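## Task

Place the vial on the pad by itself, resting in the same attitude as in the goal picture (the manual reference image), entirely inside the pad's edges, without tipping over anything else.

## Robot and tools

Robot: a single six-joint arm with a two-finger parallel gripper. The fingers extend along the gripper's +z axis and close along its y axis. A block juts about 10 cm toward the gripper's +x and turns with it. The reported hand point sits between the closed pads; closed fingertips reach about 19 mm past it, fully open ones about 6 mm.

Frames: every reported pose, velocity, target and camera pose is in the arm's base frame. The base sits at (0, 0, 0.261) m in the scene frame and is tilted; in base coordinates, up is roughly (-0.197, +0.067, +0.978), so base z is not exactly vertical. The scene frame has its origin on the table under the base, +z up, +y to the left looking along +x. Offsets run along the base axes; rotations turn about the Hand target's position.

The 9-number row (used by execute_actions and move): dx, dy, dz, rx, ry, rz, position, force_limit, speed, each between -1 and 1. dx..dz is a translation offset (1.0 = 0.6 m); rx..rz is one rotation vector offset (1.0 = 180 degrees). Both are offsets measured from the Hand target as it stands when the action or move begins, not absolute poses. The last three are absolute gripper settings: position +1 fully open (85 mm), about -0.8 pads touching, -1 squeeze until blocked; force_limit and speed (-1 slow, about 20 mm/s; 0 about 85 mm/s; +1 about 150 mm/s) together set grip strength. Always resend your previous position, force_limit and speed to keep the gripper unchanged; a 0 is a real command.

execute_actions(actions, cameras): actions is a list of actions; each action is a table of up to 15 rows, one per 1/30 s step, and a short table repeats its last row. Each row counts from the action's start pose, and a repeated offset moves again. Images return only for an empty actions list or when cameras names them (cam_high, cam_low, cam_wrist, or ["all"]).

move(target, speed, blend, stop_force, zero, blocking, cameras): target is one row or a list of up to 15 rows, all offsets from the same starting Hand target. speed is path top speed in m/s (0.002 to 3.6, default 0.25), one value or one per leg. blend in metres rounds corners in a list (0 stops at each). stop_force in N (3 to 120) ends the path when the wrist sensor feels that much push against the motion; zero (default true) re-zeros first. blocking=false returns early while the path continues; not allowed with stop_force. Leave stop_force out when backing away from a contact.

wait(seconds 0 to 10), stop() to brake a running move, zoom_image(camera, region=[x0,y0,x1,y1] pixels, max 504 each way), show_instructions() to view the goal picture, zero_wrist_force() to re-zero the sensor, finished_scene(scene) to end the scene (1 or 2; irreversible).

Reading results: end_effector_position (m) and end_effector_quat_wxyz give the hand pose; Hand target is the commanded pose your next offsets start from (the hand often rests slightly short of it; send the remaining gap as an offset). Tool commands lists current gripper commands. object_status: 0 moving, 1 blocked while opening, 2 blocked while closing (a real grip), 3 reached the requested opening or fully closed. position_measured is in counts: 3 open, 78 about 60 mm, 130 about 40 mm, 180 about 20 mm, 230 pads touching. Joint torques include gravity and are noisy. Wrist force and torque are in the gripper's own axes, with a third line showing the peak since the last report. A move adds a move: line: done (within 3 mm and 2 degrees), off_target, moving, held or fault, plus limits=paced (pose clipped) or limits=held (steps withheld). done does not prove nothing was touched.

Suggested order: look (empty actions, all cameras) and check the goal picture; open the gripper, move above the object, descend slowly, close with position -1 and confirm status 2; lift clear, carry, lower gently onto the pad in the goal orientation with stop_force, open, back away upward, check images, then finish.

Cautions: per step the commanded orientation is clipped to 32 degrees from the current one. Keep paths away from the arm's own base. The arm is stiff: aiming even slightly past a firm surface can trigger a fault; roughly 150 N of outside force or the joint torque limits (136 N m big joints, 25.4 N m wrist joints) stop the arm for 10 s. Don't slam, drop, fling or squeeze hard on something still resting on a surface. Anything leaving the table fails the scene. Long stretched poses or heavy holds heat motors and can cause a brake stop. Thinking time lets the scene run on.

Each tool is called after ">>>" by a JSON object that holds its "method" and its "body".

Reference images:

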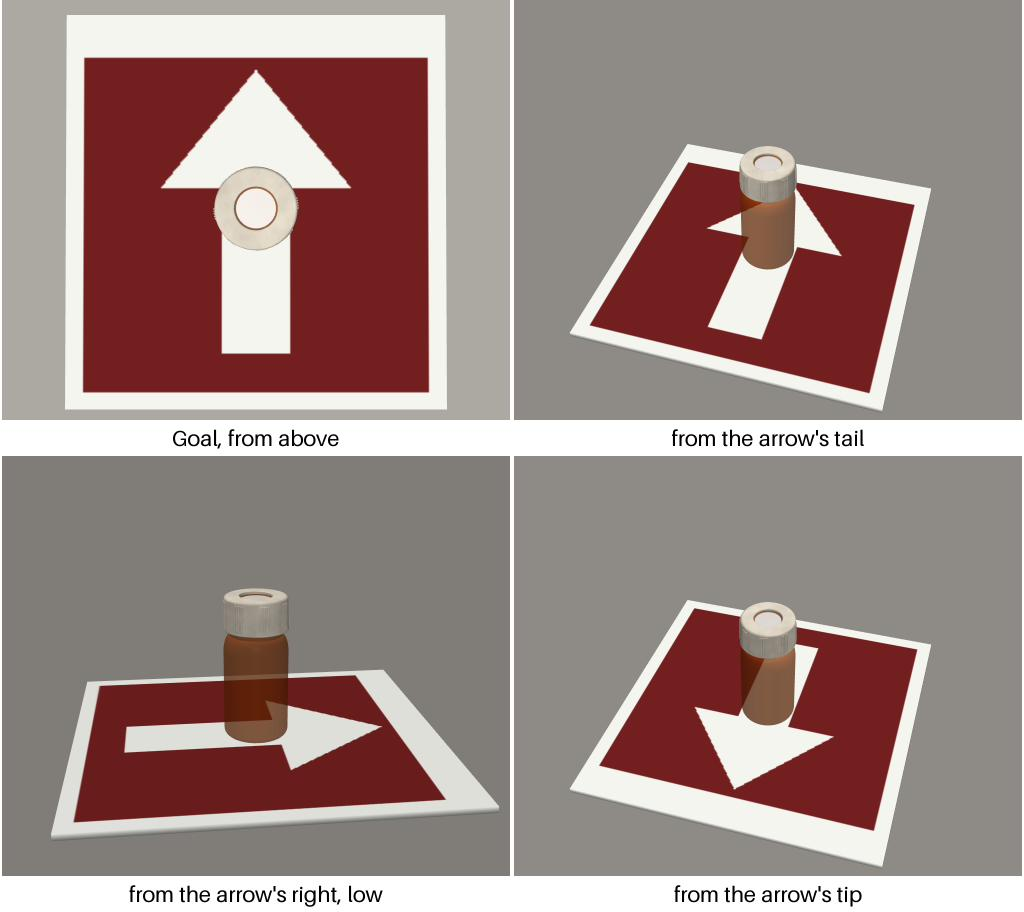

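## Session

>>> {"method": "execute_actions", "body": {"actions": []}}

>>> {"method": "zoom_image", "body": {"camera": "cam_high", "region": [60, 120, 340, 300]}}

>>> {"method": "zoom_image", "body": {"camera": "cam_low", "region": [190, 230, 350, 310]}}

Scene clock: 0.00 s.
end_effector_position=(+0.1104, +0.3467, -0.0380) position_measured=3 object_status=3 end_effector_quat_wxyz=(-0.114, +0.066, +0.969, -0.208)
Joint positions: [0.917 -1.209 2.181 -2.066 -1.609 1.063]
Joint velocities: within noise
Joint torques (N m): no reading
Wrist force (N): no reading
Wrist torque (N m): no reading
Wrist force, peak (N): no reading
Hand target: +0.1104, +0.3467, -0.0380; -0.114, +0.066, +0.969, -0.208
Tool commands: gripper/position=+1.0 gripper/force_limit=+1.0 gripper/speed=+1.0
camera_calibration:
cam_wrist: T_world_to_cam=[[0.0674706, 0.900405, -0.42979, -0.326177], [0.993903, -0.0230042, 0.107834, -0.0756914], [0.0872075, -0.434445, -0.896467, 0.23774], [0, 0, 0, 1]] pos_world=[0.0765045, 0.395235, 0.0811008]

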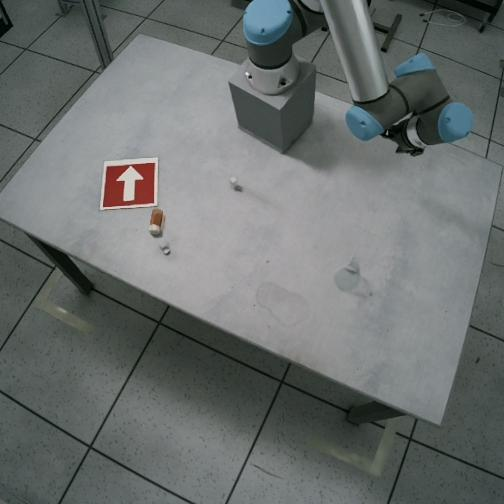

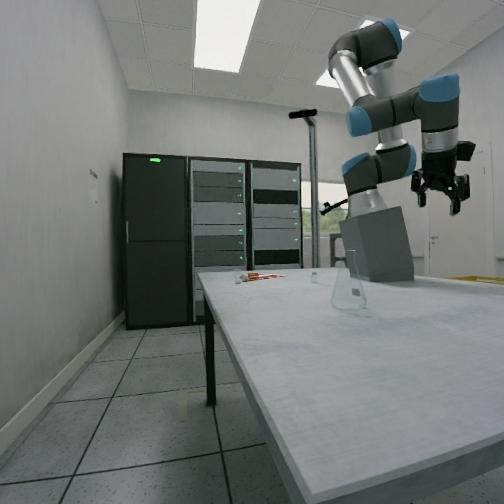

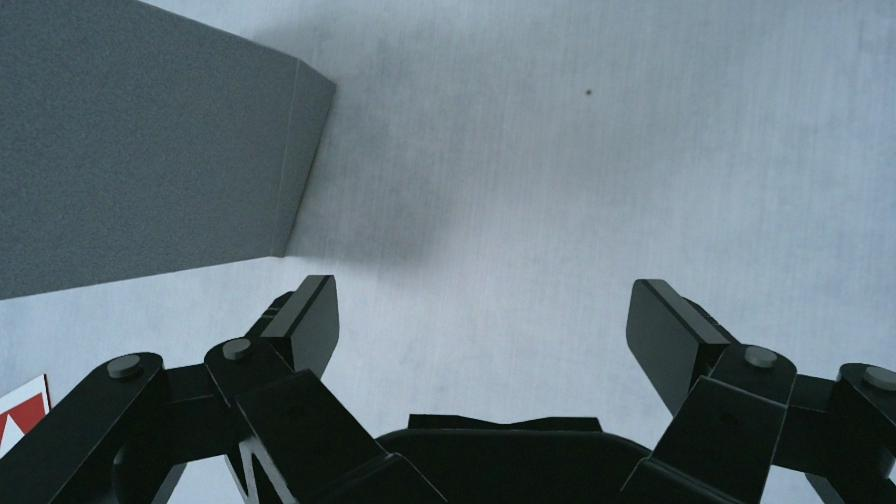

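Scaled by 1.800 from the camera's 504x504 image, which has a finer 720x720 frame.

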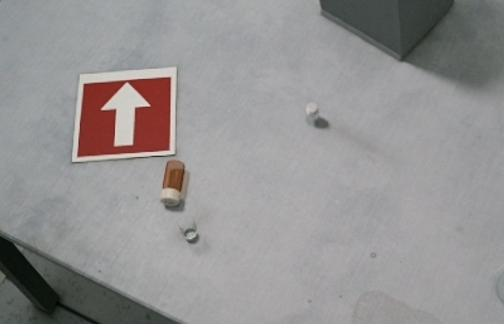

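Scaled by 3.150 from the camera's 504x504 image, which has a finer 720x720 frame.

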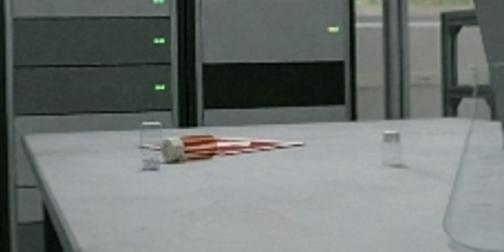

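>>> {"method": "move", "body": {"target": [[0.373, -0.0399, 0.1705, 0.0870, -0.2092, -0.3116, 1, 1, 1], [0.5602, -0.4986, 0.2402, 0.0534, -0.2414, -0.5906, 1, 1, 1]], "blend": [0.06, 0], "speed": 0.4}}

>>> {"method": "move", "body": {"target": [-0.01365, -0.48472, 0.03102, 0.0493, -0.01703, -0.2445, 1, 1, 1], "speed": 0.4, "cameras": ["cam_wrist", "cam_high"]}}

>>> {"method": "zoom_image", "body": {"camera": "cam_wrist", "region": [300, 0, 796, 400]}}

Scene clock: 110.57 s.
end_effector_position=(+0.4464, +0.0476, +0.1061) position_measured=3 object_status=3 end_effector_quat_wxyz=(+0.081, +0.849, +0.518, +0.067)
Joint positions: [-0.176 -1.621 2.313 -2.471 -1.604 1.866]
Joint torques (N m): [-3.22 -37.73 -18.92 -4.15 -2.07 -1.61]
Wrist force (N): [-0.8 1.2 -0.3]
Wrist torque (N m): [0.12 0.06 0.20]
Wrist force, peak (N): [-2.5 3.1 -0.1]
Hand target: +0.4465, +0.0476, +0.1062; +0.081, +0.849, +0.518, +0.067
Off the commanded pose: 0.000 m, 0 deg.
move: done

Scene clock: 112.07 s.
end_effector_position=(+0.4383, -0.2431, +0.1247) position_measured=3 object_status=3 end_effector_quat_wxyz=(+0.050, +0.982, +0.154, +0.093)
Joint positions: [-0.829 -1.542 2.168 -2.383 -1.472 2.011]
Joint torques (N m): [-8.3 -31.41 -25.32 -4.16 -1.94 -0.78]
Wrist force (N): [-0.5 0.6 -0.2]
Wrist torque (N m): [0.03 0.03 0.20]
Wrist force, peak (N): [-1.5 3.5 -0.1]
Hand target: +0.4383, -0.2433, +0.1248; +0.050, +0.982, +0.154, +0.093
Off the commanded pose: 0.000 m, 0 deg.
move: done
camera_calibration:
cam_wrist: T_world_to_cam=[[0.306312, -0.945344, 0.111794, -0.368259], [-0.943051, -0.285351, 0.170966, 0.344598], [-0.129721, -0.157797, -0.978914, 0.271289], [0, 0, 0, 1]] pos_world=[0.472967, -0.206992, 0.247823]
Images, in order (width x height): cam_high 504x504, cam_wrist 896x504.

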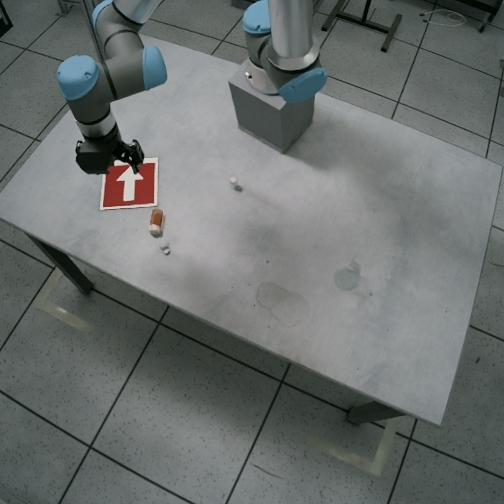

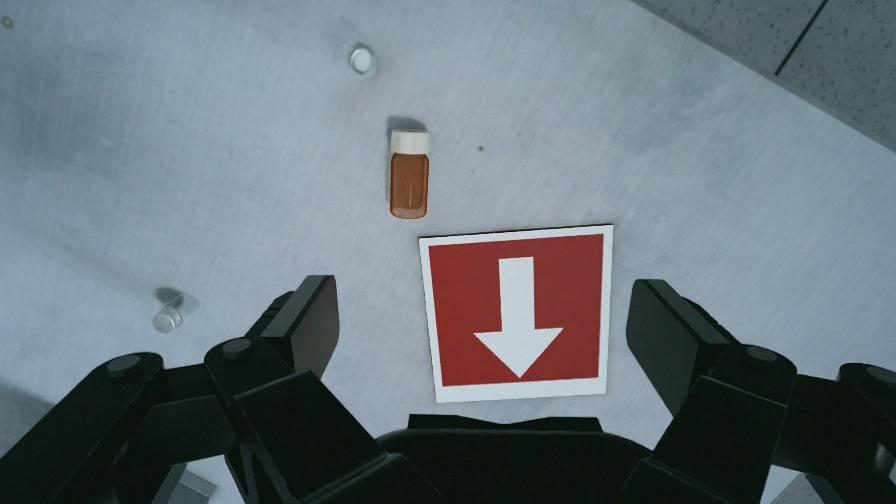

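Scaled by 1.016 from the camera's 896x504 image, which has a finer 1280x720 frame.

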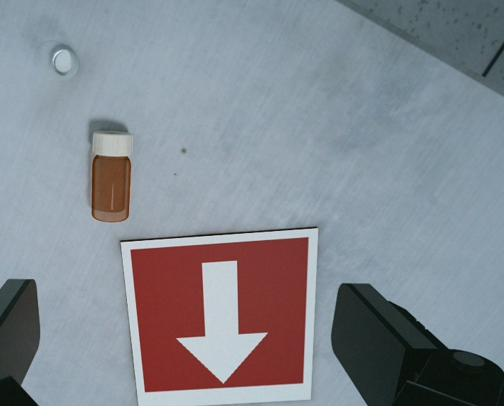

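>>> {"method": "move", "body": {"target": [0.07268, 0.06195, -0.3351, -0.0357, 0.1316, -0.0294, 0.48, -1, 1], "speed": 0.25, "cameras": ["cam_wrist", "cam_low"]}}

>>> {"method": "zoom_image", "body": {"camera": "cam_wrist", "region": [300, 100, 660, 420]}}

>>> {"method": "zoom_image", "body": {"camera": "cam_low", "region": [200, 210, 330, 310]}}

Scene clock: 142.80 s.
end_effector_position=(+0.4819, -0.2061, -0.0762) position_measured=68 object_status=3 end_effector_quat_wxyz=(+0.076, +0.982, +0.121, -0.122)
Joint positions: [-0.529 -0.972 1.986 -2.48 -1.839 2.383]
Joint torques (N m): [9.81 -32.79 -15.57 -2.21 -2.59 1.53]
Wrist force (N): [-1.2 1.1 0.5]
Wrist torque (N m): [0.10 0.09 0.37]
Wrist force, peak (N): [-1.3 1.7 -3.2]
Hand target: +0.4819, -0.2061, -0.0763; +0.076, +0.982, +0.121, -0.122
Off the commanded pose: 0.000 m, 0 deg.
move: done
camera_calibration:
cam_wrist: T_world_to_cam=[[0.261454, -0.9599, 0.101165, -0.306357], [-0.809634, -0.161042, 0.564409, 0.421863], [-0.525485, -0.229473, -0.819273, 0.274179], [0, 0, 0, 1]] pos_world=[0.56573, -0.163218, 0.0175166]
Images, in order (width x height): cam_low 504x504, cam_wrist 896x504.

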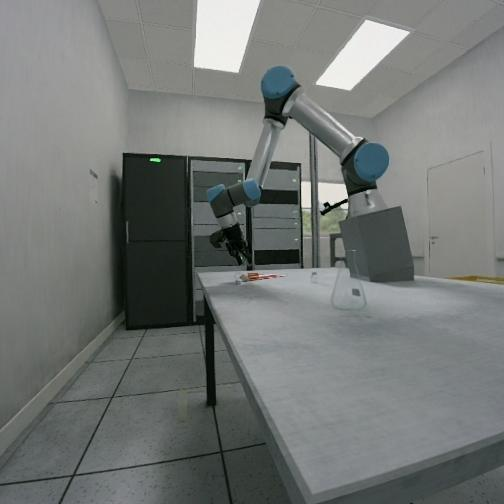

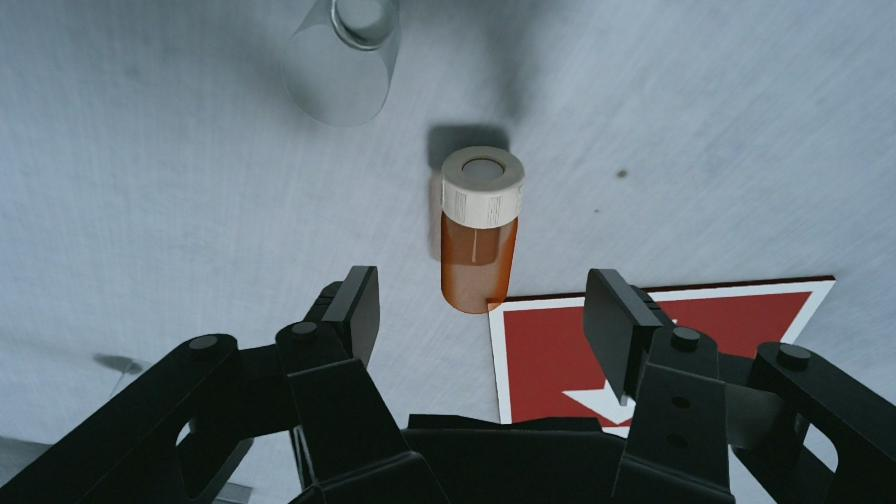

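Scaled by 1.400 from the camera's 896x504 image, which has a finer 1280x720 frame.

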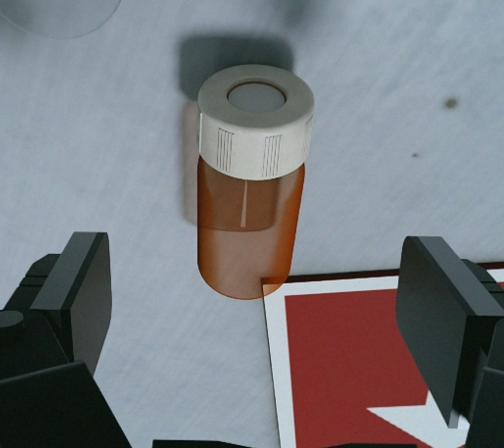

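Scaled by 3.877 from the camera's 504x504 image, which has a finer 720x720 frame.

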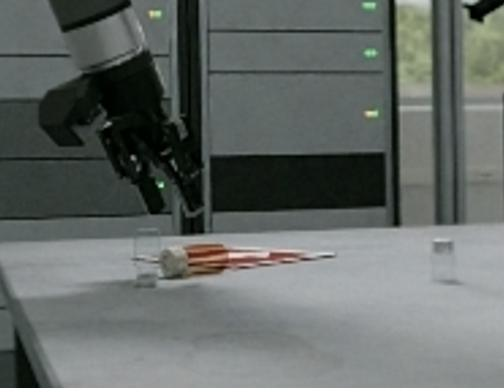

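>>> {"method": "move", "body": {"target": [-0.0166, -0.01331, -0.0719, 0, 0, 0, 0.48, -1, 1], "speed": 0.1}}

>>> {"method": "move", "body": {"target": [-0.00553, -0.00444, -0.02397, 0, 0, 0, 0.48, -1, 1], "speed": 0.012, "stop_force": 3, "cameras": ["cam_wrist", "cam_low"]}}

>>> {"method": "zoom_image", "body": {"camera": "cam_low", "region": [200, 210, 330, 310]}}

Scene clock: 177.90 s.
end_effector_position=(+0.4718, -0.2141, -0.1194) position_measured=68 object_status=3 end_effector_quat_wxyz=(+0.076, +0.982, +0.121, -0.122)
Joint positions: [-0.551 -0.882 2.007 -2.596 -1.842 2.36]
Joint torques (N m): [9.42 -43.87 -16.27 -2.87 -1.37 2.16]
Wrist force (N): [-0.9 0.9 0.3]
Wrist torque (N m): [0.06 0.04 0.32]
Wrist force, peak (N): [-1.0 1.0 2.0]
Hand target: +0.4719, -0.2141, -0.1194; +0.076, +0.982, +0.121, -0.122
Off the commanded pose: 0.000 m, 0 deg.
move: done

Scene clock: 180.23 s.
end_effector_position=(+0.4686, -0.2168, -0.1338) position_measured=68 object_status=3 end_effector_quat_wxyz=(+0.076, +0.982, +0.121, -0.122)
Joint positions: [-0.558 -0.85 2.01 -2.634 -1.842 2.352]
Joint torques (N m): [8.46 -57.25 -11.47 -0.64 -2.37 1.62]
Wrist force (N): [-0.9 1.0 0.4]
Wrist torque (N m): [0.07 0.03 0.35]
Wrist force, peak (N): [-1.2 1.1 0.6]
Hand target: +0.4686, -0.2168, -0.1338; +0.076, +0.982, +0.121, -0.122
Off the commanded pose: 0.000 m, 0 deg.
move: done
camera_calibration:
cam_wrist: T_world_to_cam=[[0.261371, -0.959908, 0.1013, -0.307204], [-0.809519, -0.160836, 0.564634, 0.44196], [-0.525704, -0.229583, -0.819101, 0.217728], [0, 0, 0, 1]] pos_world=[0.55253, -0.173818, -0.0400843]
Images, in order (width x height): cam_low 504x504, cam_wrist 896x504.

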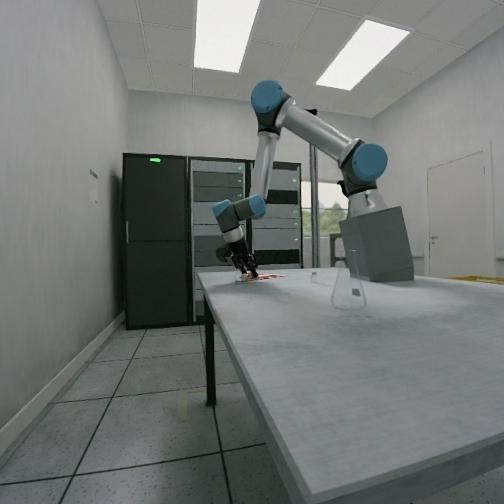

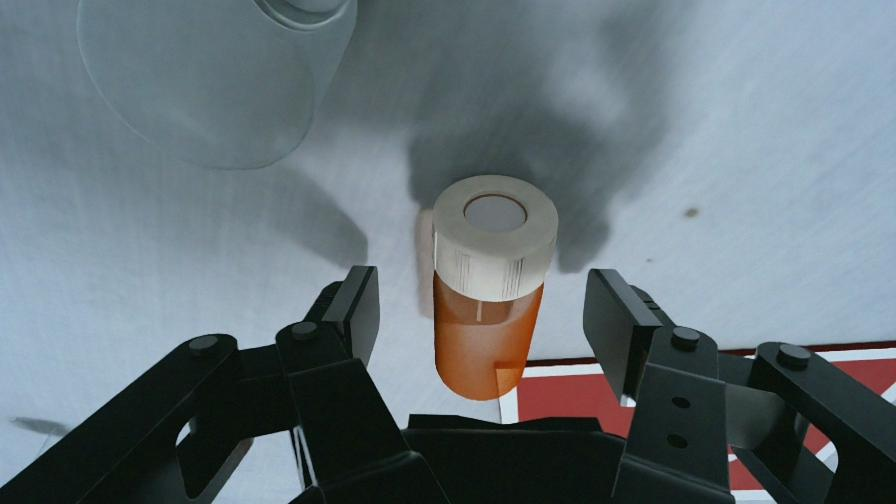

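Scaled by 3.877 from the camera's 504x504 image, which has a finer 720x720 frame.

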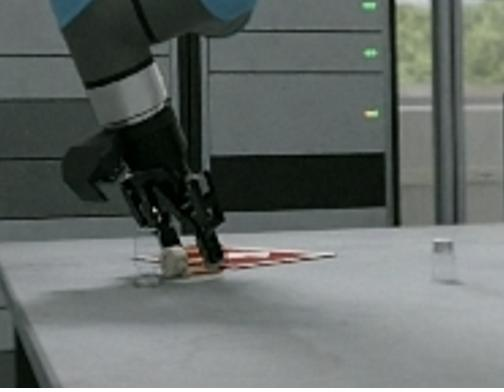

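>>> {"method": "move", "body": {"target": [0, 0, 0, 0, 0, 0, -1, -1, -1]}}

>>> {"method": "wait", "body": {"seconds": 0.6, "cameras": ["cam_wrist"]}}

Scene clock: 186.70 s.
end_effector_position=(+0.4686, -0.2168, -0.1338) position_measured=153 object_status=2 end_effector_quat_wxyz=(+0.076, +0.982, +0.121, -0.122)
Joint positions: [-0.558 -0.85 2.01 -2.634 -1.842 2.352]
Joint torques (N m): [9.12 -53.95 -12.86 -0.65 0.31 1.27]
Wrist force (N): [-1.9 0.0 -3.8]
Wrist torque (N m): [0.11 0.04 0.36]
Wrist force, peak (N): [-1.9 0.1 -4.3]
Hand target: +0.4686, -0.2168, -0.1338; +0.076, +0.982, +0.121, -0.122
Off the commanded pose: 0.000 m, 0 deg.
move: done

Scene clock: 187.30 s.
end_effector_position=(+0.4686, -0.2168, -0.1338) position_measured=153 object_status=2 end_effector_quat_wxyz=(+0.076, +0.982, +0.121, -0.122)
Joint positions: [-0.558 -0.85 2.01 -2.634 -1.842 2.352]
Joint torques (N m): [8.68 -50.02 -10.81 -0.64 0.66 1.41]
Wrist force (N): [-1.9 -0.1 -3.8]
Wrist torque (N m): [0.11 0.04 0.36]
Wrist force, peak (N): [-1.8 -0.1 -4.4]
Hand target: +0.4686, -0.2168, -0.1338; +0.076, +0.982, +0.121, -0.122
Tool commands: gripper/position=-1.0 gripper/force_limit=-1.0 gripper/speed=-1.0
Off the commanded pose: 0.000 m, 0 deg.
wait: 0.60 s; at rest by 0.17 s
camera_calibration:
cam_wrist: T_world_to_cam=[[0.261379, -0.959904, 0.101313, -0.307207], [-0.809591, -0.160867, 0.564521, 0.44199], [-0.525588, -0.229577, -0.819177, 0.217663], [0, 0, 0, 1]] pos_world=[0.55253, -0.173818, -0.0400839]
Images, in order (width x height): cam_wrist 896x504.

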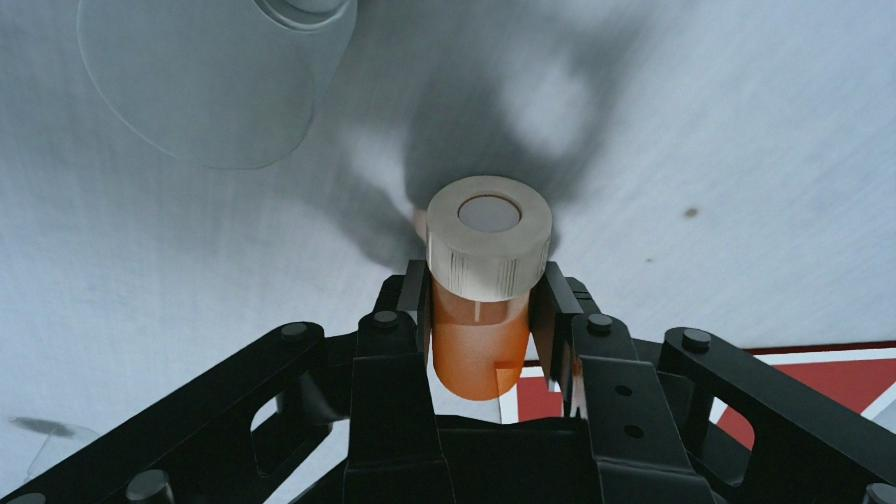

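>>> {"method": "move", "body": {"target": [[-0.01643, 0.00568, 0.0815, 0, 0, 0, -1, -1, -1], [-0.05256, 0.01817, 0.2608, 0.0356, -0.1332, 0.0164, -1, -1, -1]], "blend": [0.02, 0], "speed": [0.08, 0.25], "cameras": ["cam_wrist"]}}

>>> {"method": "move", "body": {"target": [-0.11872, -0.18448, 0.1031, -0.0956, 0.03304, 0.47434, -1, -1, -1], "speed": 0.4, "cameras": ["cam_wrist"]}}

Scene clock: 222.50 s.
end_effector_position=(+0.4371, -0.2059, +0.0226) position_measured=153 object_status=2 end_effector_quat_wxyz=(+0.048, +0.985, +0.134, +0.093)
Joint positions: [-0.768 -1.361 2.329 -2.731 -1.483 2.112]
Joint torques (N m): [-6.31 -42.47 -8.32 -2.89 2.56 -0.24]
Wrist force (N): [-0.7 0.6 0.2]
Wrist torque (N m): [0.03 0.03 0.04]
Wrist force, peak (N): [-2.1 -0.1 -4.4]
Hand target: +0.4371, -0.2059, +0.0227; +0.048, +0.985, +0.134, +0.094
Off the commanded pose: 0.000 m, 0 deg.
move: done
camera_calibration:
cam_wrist: T_world_to_cam=[[0.267671, -0.957785, 0.104887, -0.30672], [-0.954207, -0.24842, 0.166664, 0.384056], [-0.133573, -0.144695, -0.980419, 0.181531], [0, 0, 0, 1]] pos_world=[0.472816, -0.172098, 0.146139]
Images, in order (width x height): cam_wrist 896x504.

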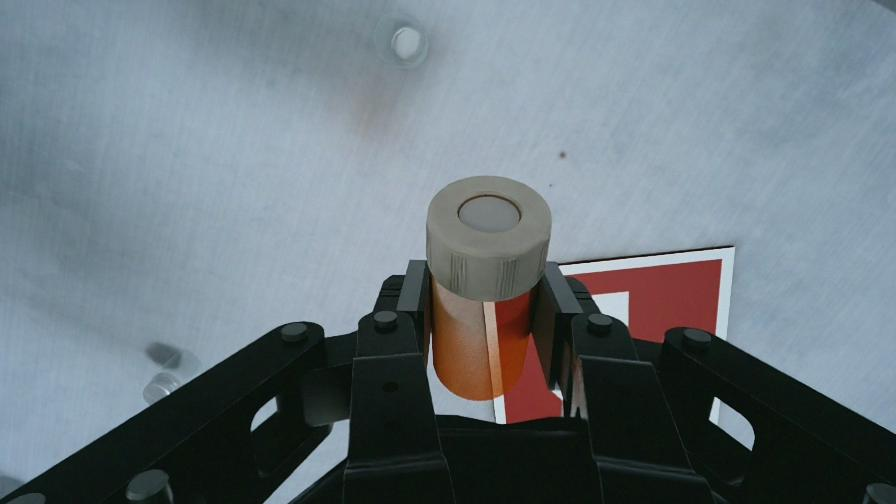

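Scene clock: 224.93 s.
end_effector_position=(+0.3659, -0.3166, +0.0847) position_measured=153 object_status=2 end_effector_quat_wxyz=(+0.099, +0.621, +0.777, +0.035) end_effector_velocity=(-0.001, +0.000, +0.000) end_effector_angular_velocity=(-0.003, +0.003, +0.006)
Joint positions: [-1.071 -1.507 2.254 -2.474 -1.429 0.288]
Joint velocities: [0 0 0 -0.001 -0.003 -0.006]
Joint torques (N m): [4.1 -13.84 -11.24 -3.69 -2.64 -2.17]
Wrist force (N): [-0.5 0.9 0.2]
Wrist torque (N m): [0.08 0.01 0.12]
Wrist force, peak (N): [-1.1 1.0 0.2]
Hand target: +0.3658, -0.3165, +0.0845; +0.099, +0.621, +0.777, +0.035
Off the commanded pose: 0.000 m, 0 deg.
move: done
camera_calibration:
cam_wrist: T_world_to_cam=[[0.958354, 0.235836, 0.161056, -0.279842], [0.146137, -0.889504, 0.432927, -0.349783], [0.24536, -0.391361, -0.886925, -0.00787668], [0, 0, 0, 1]] pos_world=[0.321237, -0.248219, 0.189515]
Images, in order (width x height): cam_wrist 896x504.

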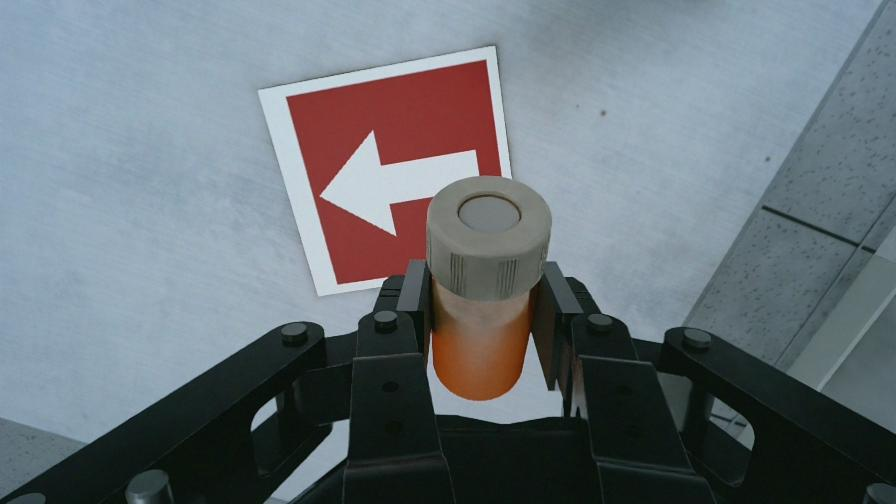

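>>> {"method": "move", "body": {"target": [-0.01903, -0.06182, -0.22107, 0.3457, 0.0825, 0.06394, -1, -1, -1], "speed": 0.3, "cameras": ["all"]}}

>>> {"method": "zoom_image", "body": {"camera": "cam_low", "region": [190, 200, 320, 300]}}

>>> {"method": "zoom_image", "body": {"camera": "cam_high", "region": [60, 120, 200, 240]}}

Scene clock: 232.20 s.
end_effector_position=(+0.3544, -0.3537, -0.0481) position_measured=153 object_status=2 end_effector_quat_wxyz=(-0.334, +0.505, +0.708, +0.363) end_effector_velocity=(+0.000, +0.000, +0.001) end_effector_angular_velocity=(+0.003, +0.001, +0.001)
Joint positions: [-1.177 -0.681 1.41 -1.285 -1.342 -0.067]
Joint velocities: [0.001 0.001 -0.004 0.006 0 0]
Joint torques (N m): [1.67 -41.7 -21.67 2.64 2.14 1.52]
Wrist force (N): [0.2 0.4 0.9]
Wrist torque (N m): [0.21 0.02 -0.34]
Wrist force, peak (N): [-1.6 0.3 1.3]
Hand target: +0.3544, -0.3536, -0.0481; -0.334, +0.505, +0.708, +0.363
Off the commanded pose: 0.000 m, 0 deg.
move: done
camera_calibration:
cam_wrist: T_world_to_cam=[[0.953057, 0.245919, 0.176651, -0.232536], [0.30187, -0.726257, -0.617597, -0.371624], [-0.0235853, 0.641931, -0.7664, 0.329335], [0, 0, 0, 1]] pos_world=[0.34157, -0.42412, 0.0639666]

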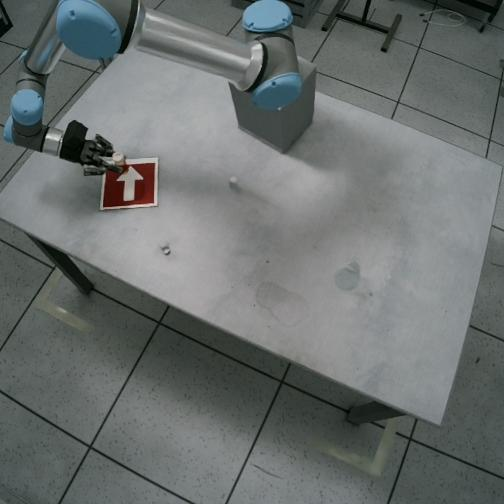

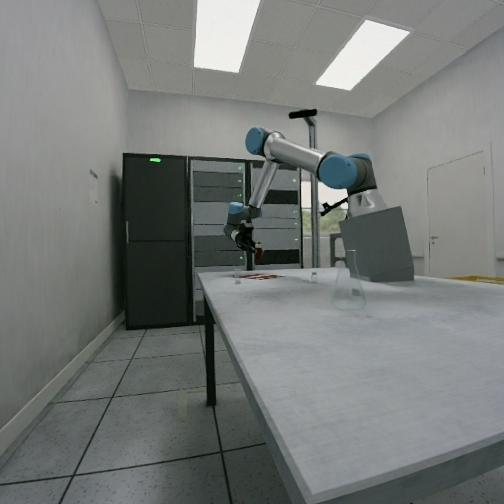

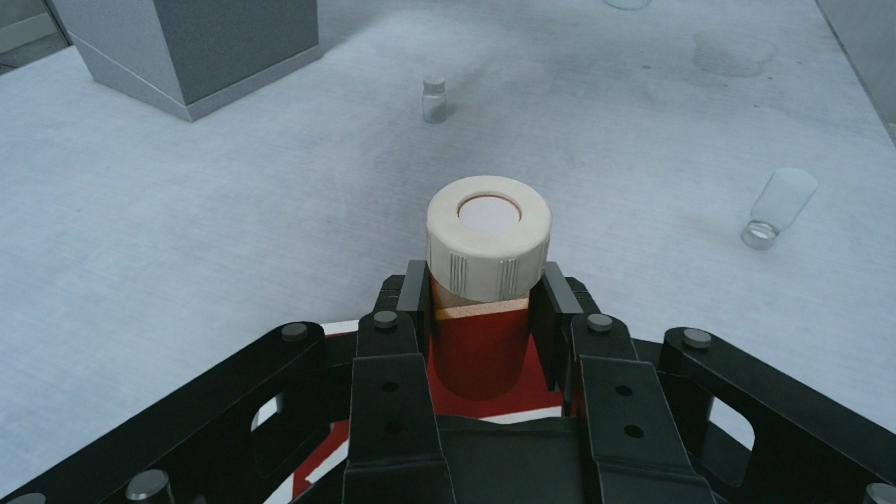

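Scaled by 3.877 from the camera's 504x504 image, which has a finer 720x720 frame.

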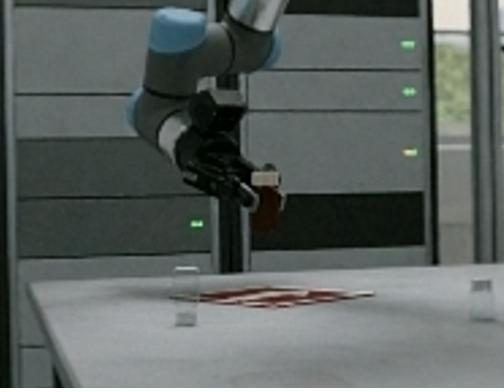

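Scaled by 3.600 from the camera's 504x504 image, which has a finer 720x720 frame.

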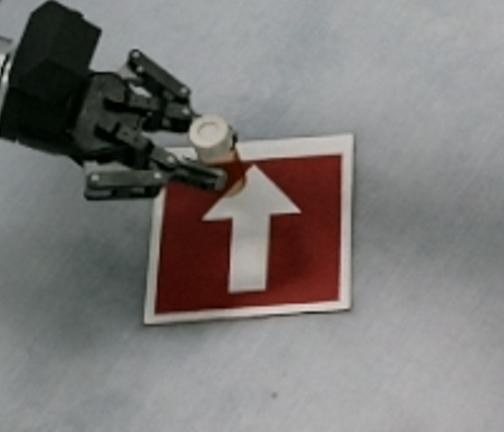

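>>> {"method": "move", "body": {"target": [0.02168, -0.00749, -0.10758, 0, 0, 0, -1, -1, -1], "speed": 0.12, "cameras": ["cam_low", "cam_high"]}}

>>> {"method": "zoom_image", "body": {"camera": "cam_low", "region": [220, 230, 300, 290]}}

>>> {"method": "zoom_image", "body": {"camera": "cam_high", "region": [60, 120, 200, 240]}}

Scene clock: 241.33 s.
end_effector_position=(+0.3675, -0.3581, -0.1126) position_measured=153 object_status=2 end_effector_quat_wxyz=(-0.334, +0.505, +0.708, +0.363)
Joint positions: [-1.162 -0.554 1.357 -1.36 -1.329 -0.059]
Joint torques (N m): [-15.08 -50.28 -12.16 0.8 -2.31 -1.52]
Wrist force (N): [0.1 0.3 0.9]
Wrist torque (N m): [0.18 0.02 -0.34]
Wrist force, peak (N): [-1.8 0.6 1.7]
Hand target: +0.3674, -0.3581, -0.1127; -0.334, +0.505, +0.708, +0.363
Off the commanded pose: 0.000 m, 0 deg.
move: done
Images, in order (width x height): cam_high 504x504, cam_low 504x504.

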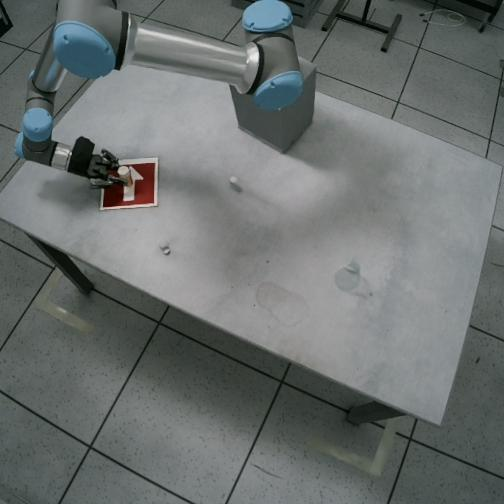

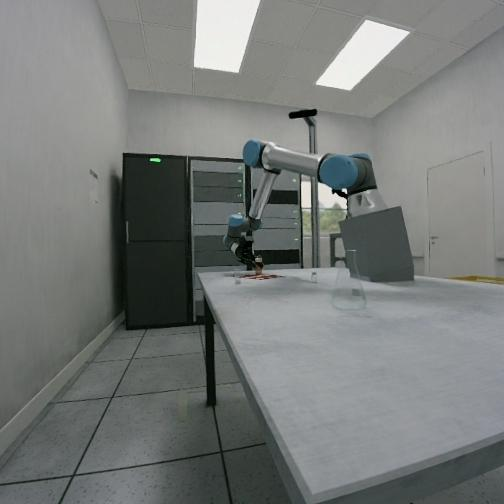

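Scaled by 6.300 from the camera's 504x504 image, which has a finer 720x720 frame.

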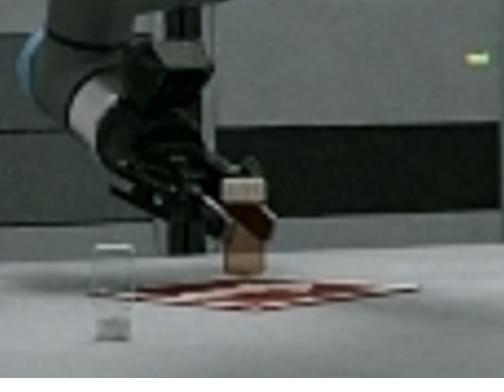

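Scaled by 3.600 from the camera's 504x504 image, which has a finer 720x720 frame.

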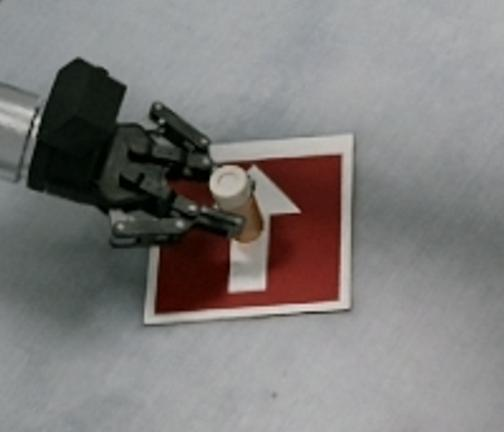

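>>> {"method": "move", "body": {"target": [0.0115, -0.00397, -0.05705, 0, 0, 0, -1, -1, -1], "speed": 0.006, "stop_force": 3, "cameras": ["cam_low", "cam_high", "cam_wrist"]}}

>>> {"method": "zoom_image", "body": {"camera": "cam_low", "region": [220, 230, 300, 290]}}

>>> {"method": "zoom_image", "body": {"camera": "cam_high", "region": [80, 130, 180, 230]}}

Scene clock: 249.80 s.
end_effector_position=(+0.3701, -0.3590, -0.1255) position_measured=153 object_status=2 end_effector_quat_wxyz=(-0.334, +0.505, +0.708, +0.363)
Joint positions: [-1.159 -0.528 1.344 -1.373 -1.326 -0.057]
Joint torques (N m): [-10.99 -67.01 -7.4 1.13 -0.82 0.4]
Wrist force (N): [3.1 -0.1 -0.8]
Wrist torque (N m): [0.18 0.06 -0.33]
Wrist force, peak (N): [5.4 0.6 -2.2]
Hand target: +0.3700, -0.3590, -0.1255; -0.334, +0.505, +0.708, +0.363 (not the last commanded pose)
Off the commanded pose: 0.022 m, 0 deg.
move: contact
camera_calibration:
cam_wrist: T_world_to_cam=[[0.95306, 0.245929, 0.176622, -0.232407], [0.301854, -0.726107, -0.617781, -0.427979], [-0.0236838, 0.642096, -0.766258, 0.273818], [0, 0, 0, 1]] pos_world=[0.35717, -0.42942, -0.0135331]

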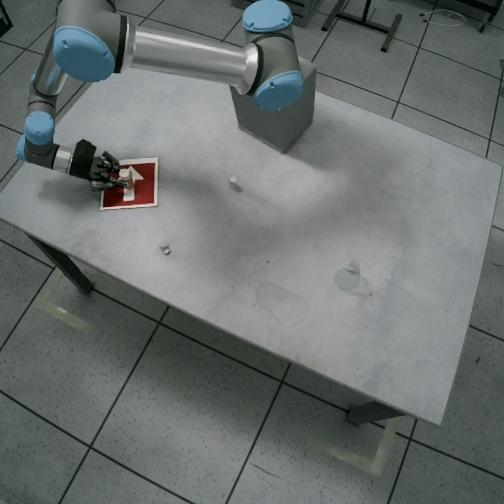

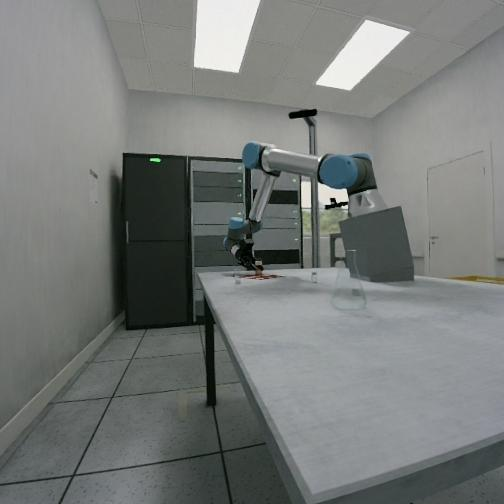

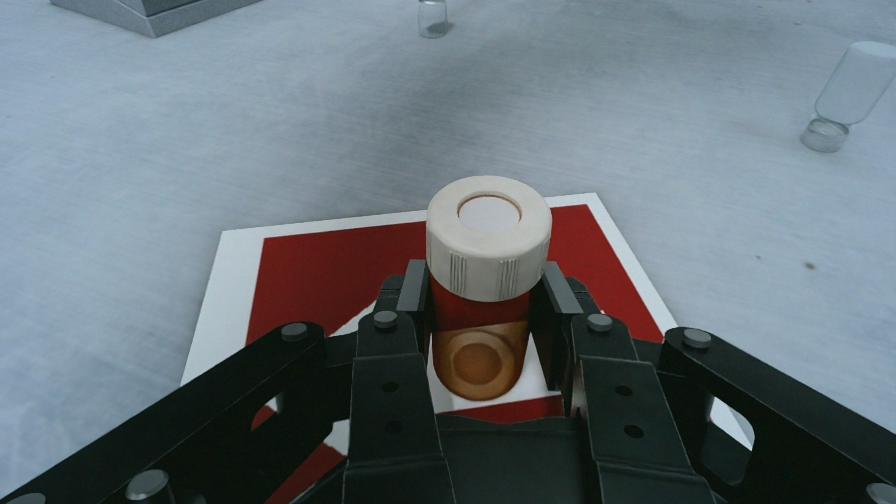

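Scaled by 6.300 from the camera's 504x504 image, which has a finer 720x720 frame.

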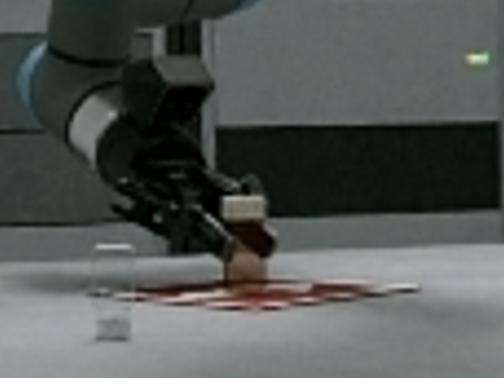

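Scaled by 5.040 from the camera's 504x504 image, which has a finer 720x720 frame.

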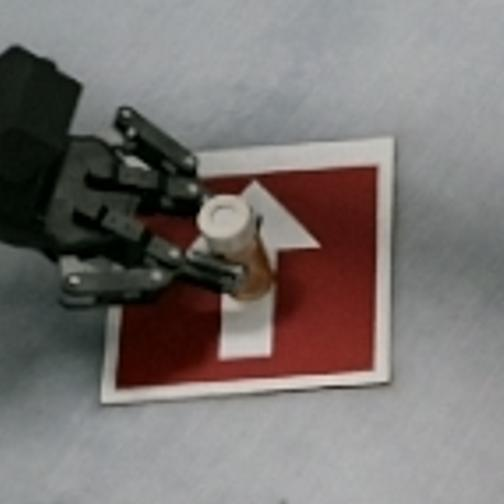

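>>> {"method": "move", "body": {"target": [0, 0, 0, 0, 0, 0, 0.48, -1, -1], "cameras": ["cam_wrist", "cam_low"]}}

>>> {"method": "zoom_image", "body": {"camera": "cam_low", "region": [220, 230, 300, 290]}}

Scene clock: 258.03 s.
end_effector_position=(+0.3700, -0.3590, -0.1255) position_measured=68 object_status=0 end_effector_quat_wxyz=(-0.334, +0.505, +0.708, +0.363)
Joint positions: [-1.159 -0.528 1.344 -1.373 -1.326 -0.057]
Joint torques (N m): [-13.33 -66.01 -6.97 1.06 -2.34 -1.73]
Wrist force (N): [0.4 0.3 0.8]
Wrist torque (N m): [0.18 0.06 -0.34]
Wrist force, peak (N): [3.7 0.2 -0.8]
Hand target: +0.3700, -0.3590, -0.1255; -0.334, +0.505, +0.708, +0.363
Off the commanded pose: 0.000 m, 0 deg.
move: done
camera_calibration:
cam_wrist: T_world_to_cam=[[0.95306, 0.245929, 0.176622, -0.232407], [0.301854, -0.726107, -0.617781, -0.427979], [-0.0236838, 0.642096, -0.766258, 0.273818], [0, 0, 0, 1]] pos_world=[0.35717, -0.42942, -0.0135331]
Images, in order (width x height): cam_low 504x504, cam_wrist 896x504.

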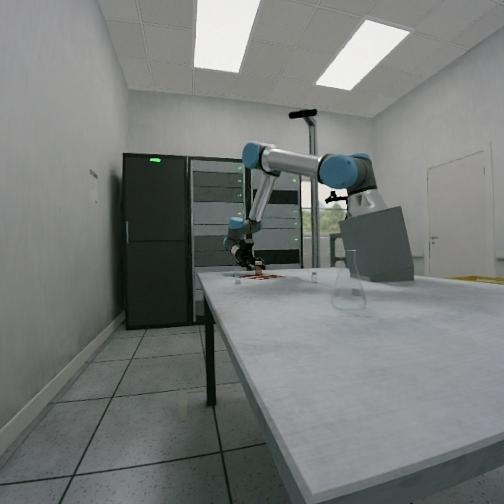

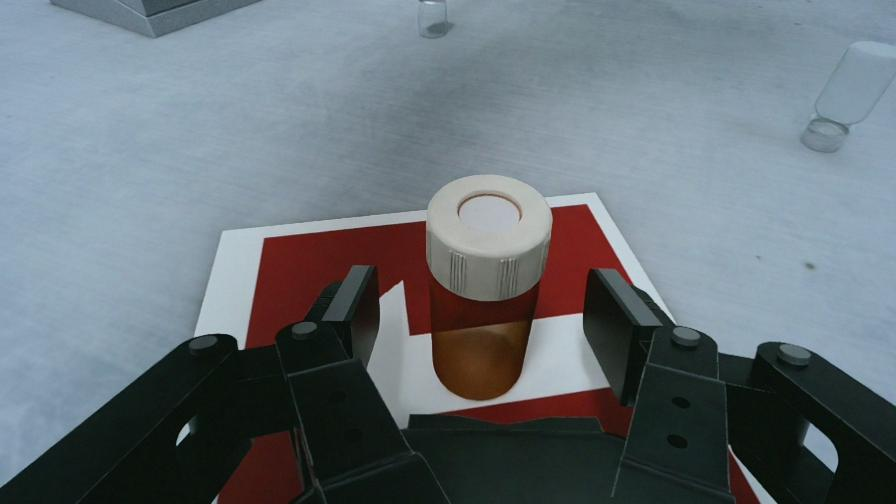

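Scaled by 6.300 from the camera's 504x504 image, which has a finer 720x720 frame.

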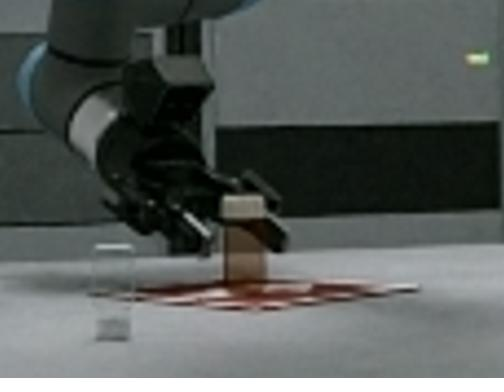

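>>> {"method": "move", "body": {"target": [0.01263, -0.0993, 0.05992, 0, 0, 0, 0.48, -1, -1], "speed": 0.08, "cameras": ["all"]}}

>>> {"method": "zoom_image", "body": {"camera": "cam_high", "region": [80, 130, 180, 230]}}

Scene clock: 266.13 s.
end_effector_position=(+0.3775, -0.4186, -0.0897) position_measured=68 object_status=3 end_effector_quat_wxyz=(-0.334, +0.505, +0.708, +0.363)
Joint positions: [-1.182 -0.485 1.123 -1.193 -1.346 -0.07]
Joint torques (N m): [0.67 -72.18 -25.09 1.4 2.39 0.91]
Wrist force (N): [0.3 0.3 0.7]
Wrist torque (N m): [0.17 0.05 -0.19]
Wrist force, peak (N): [0.2 0.2 1.8]
Hand target: +0.3776, -0.4186, -0.0896; -0.334, +0.505, +0.708, +0.363
Off the commanded pose: 0.000 m, 0 deg.
move: done
camera_calibration:
cam_wrist: T_world_to_cam=[[0.953057, 0.245968, 0.176585, -0.2312], [0.301856, -0.726, -0.617906, -0.451348], [-0.0237842, 0.642203, -0.766166, 0.339784], [0, 0, 0, 1]] pos_world=[0.36467, -0.489021, 0.0222671]

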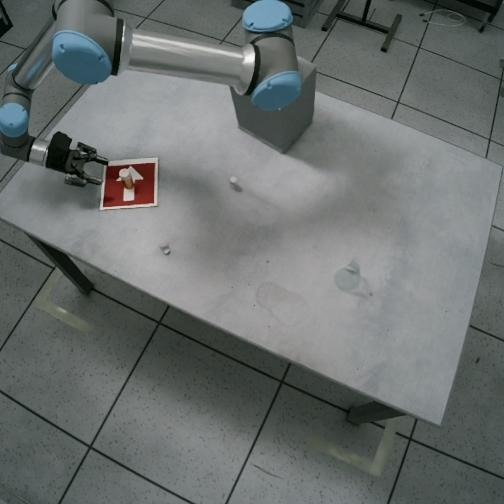

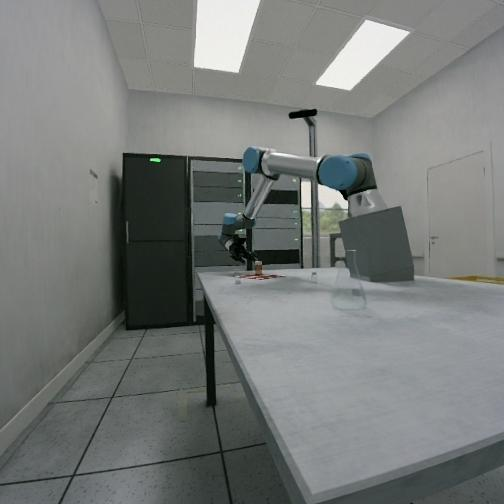

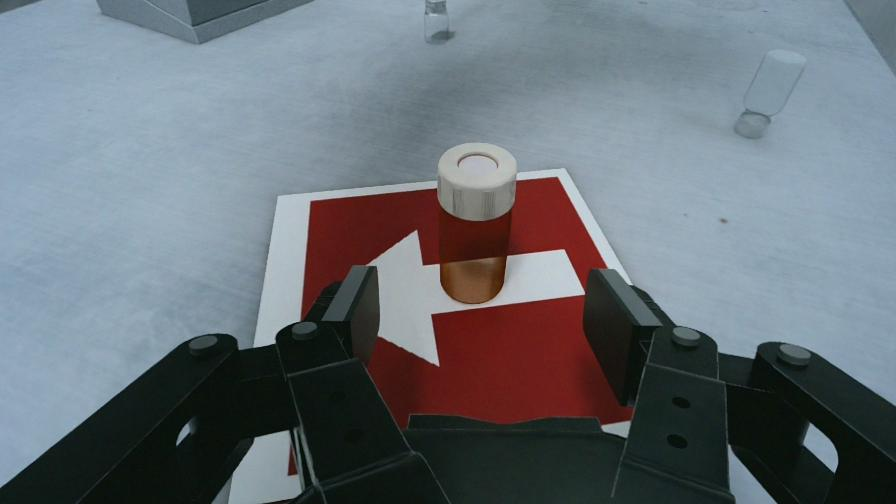

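Scaled by 5.040 from the camera's 504x504 image, which has a finer 720x720 frame.

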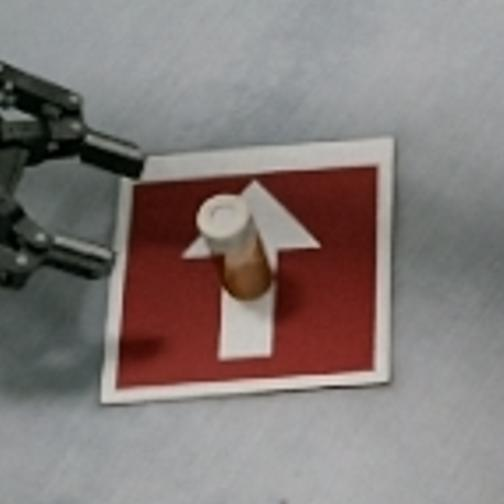

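The vial stands upright in the middle of the pad, cap up, with nothing else on the pad.

>>> {"method": "finished_scene", "body": {"scene": 2}}

The scene is finished: the task was done.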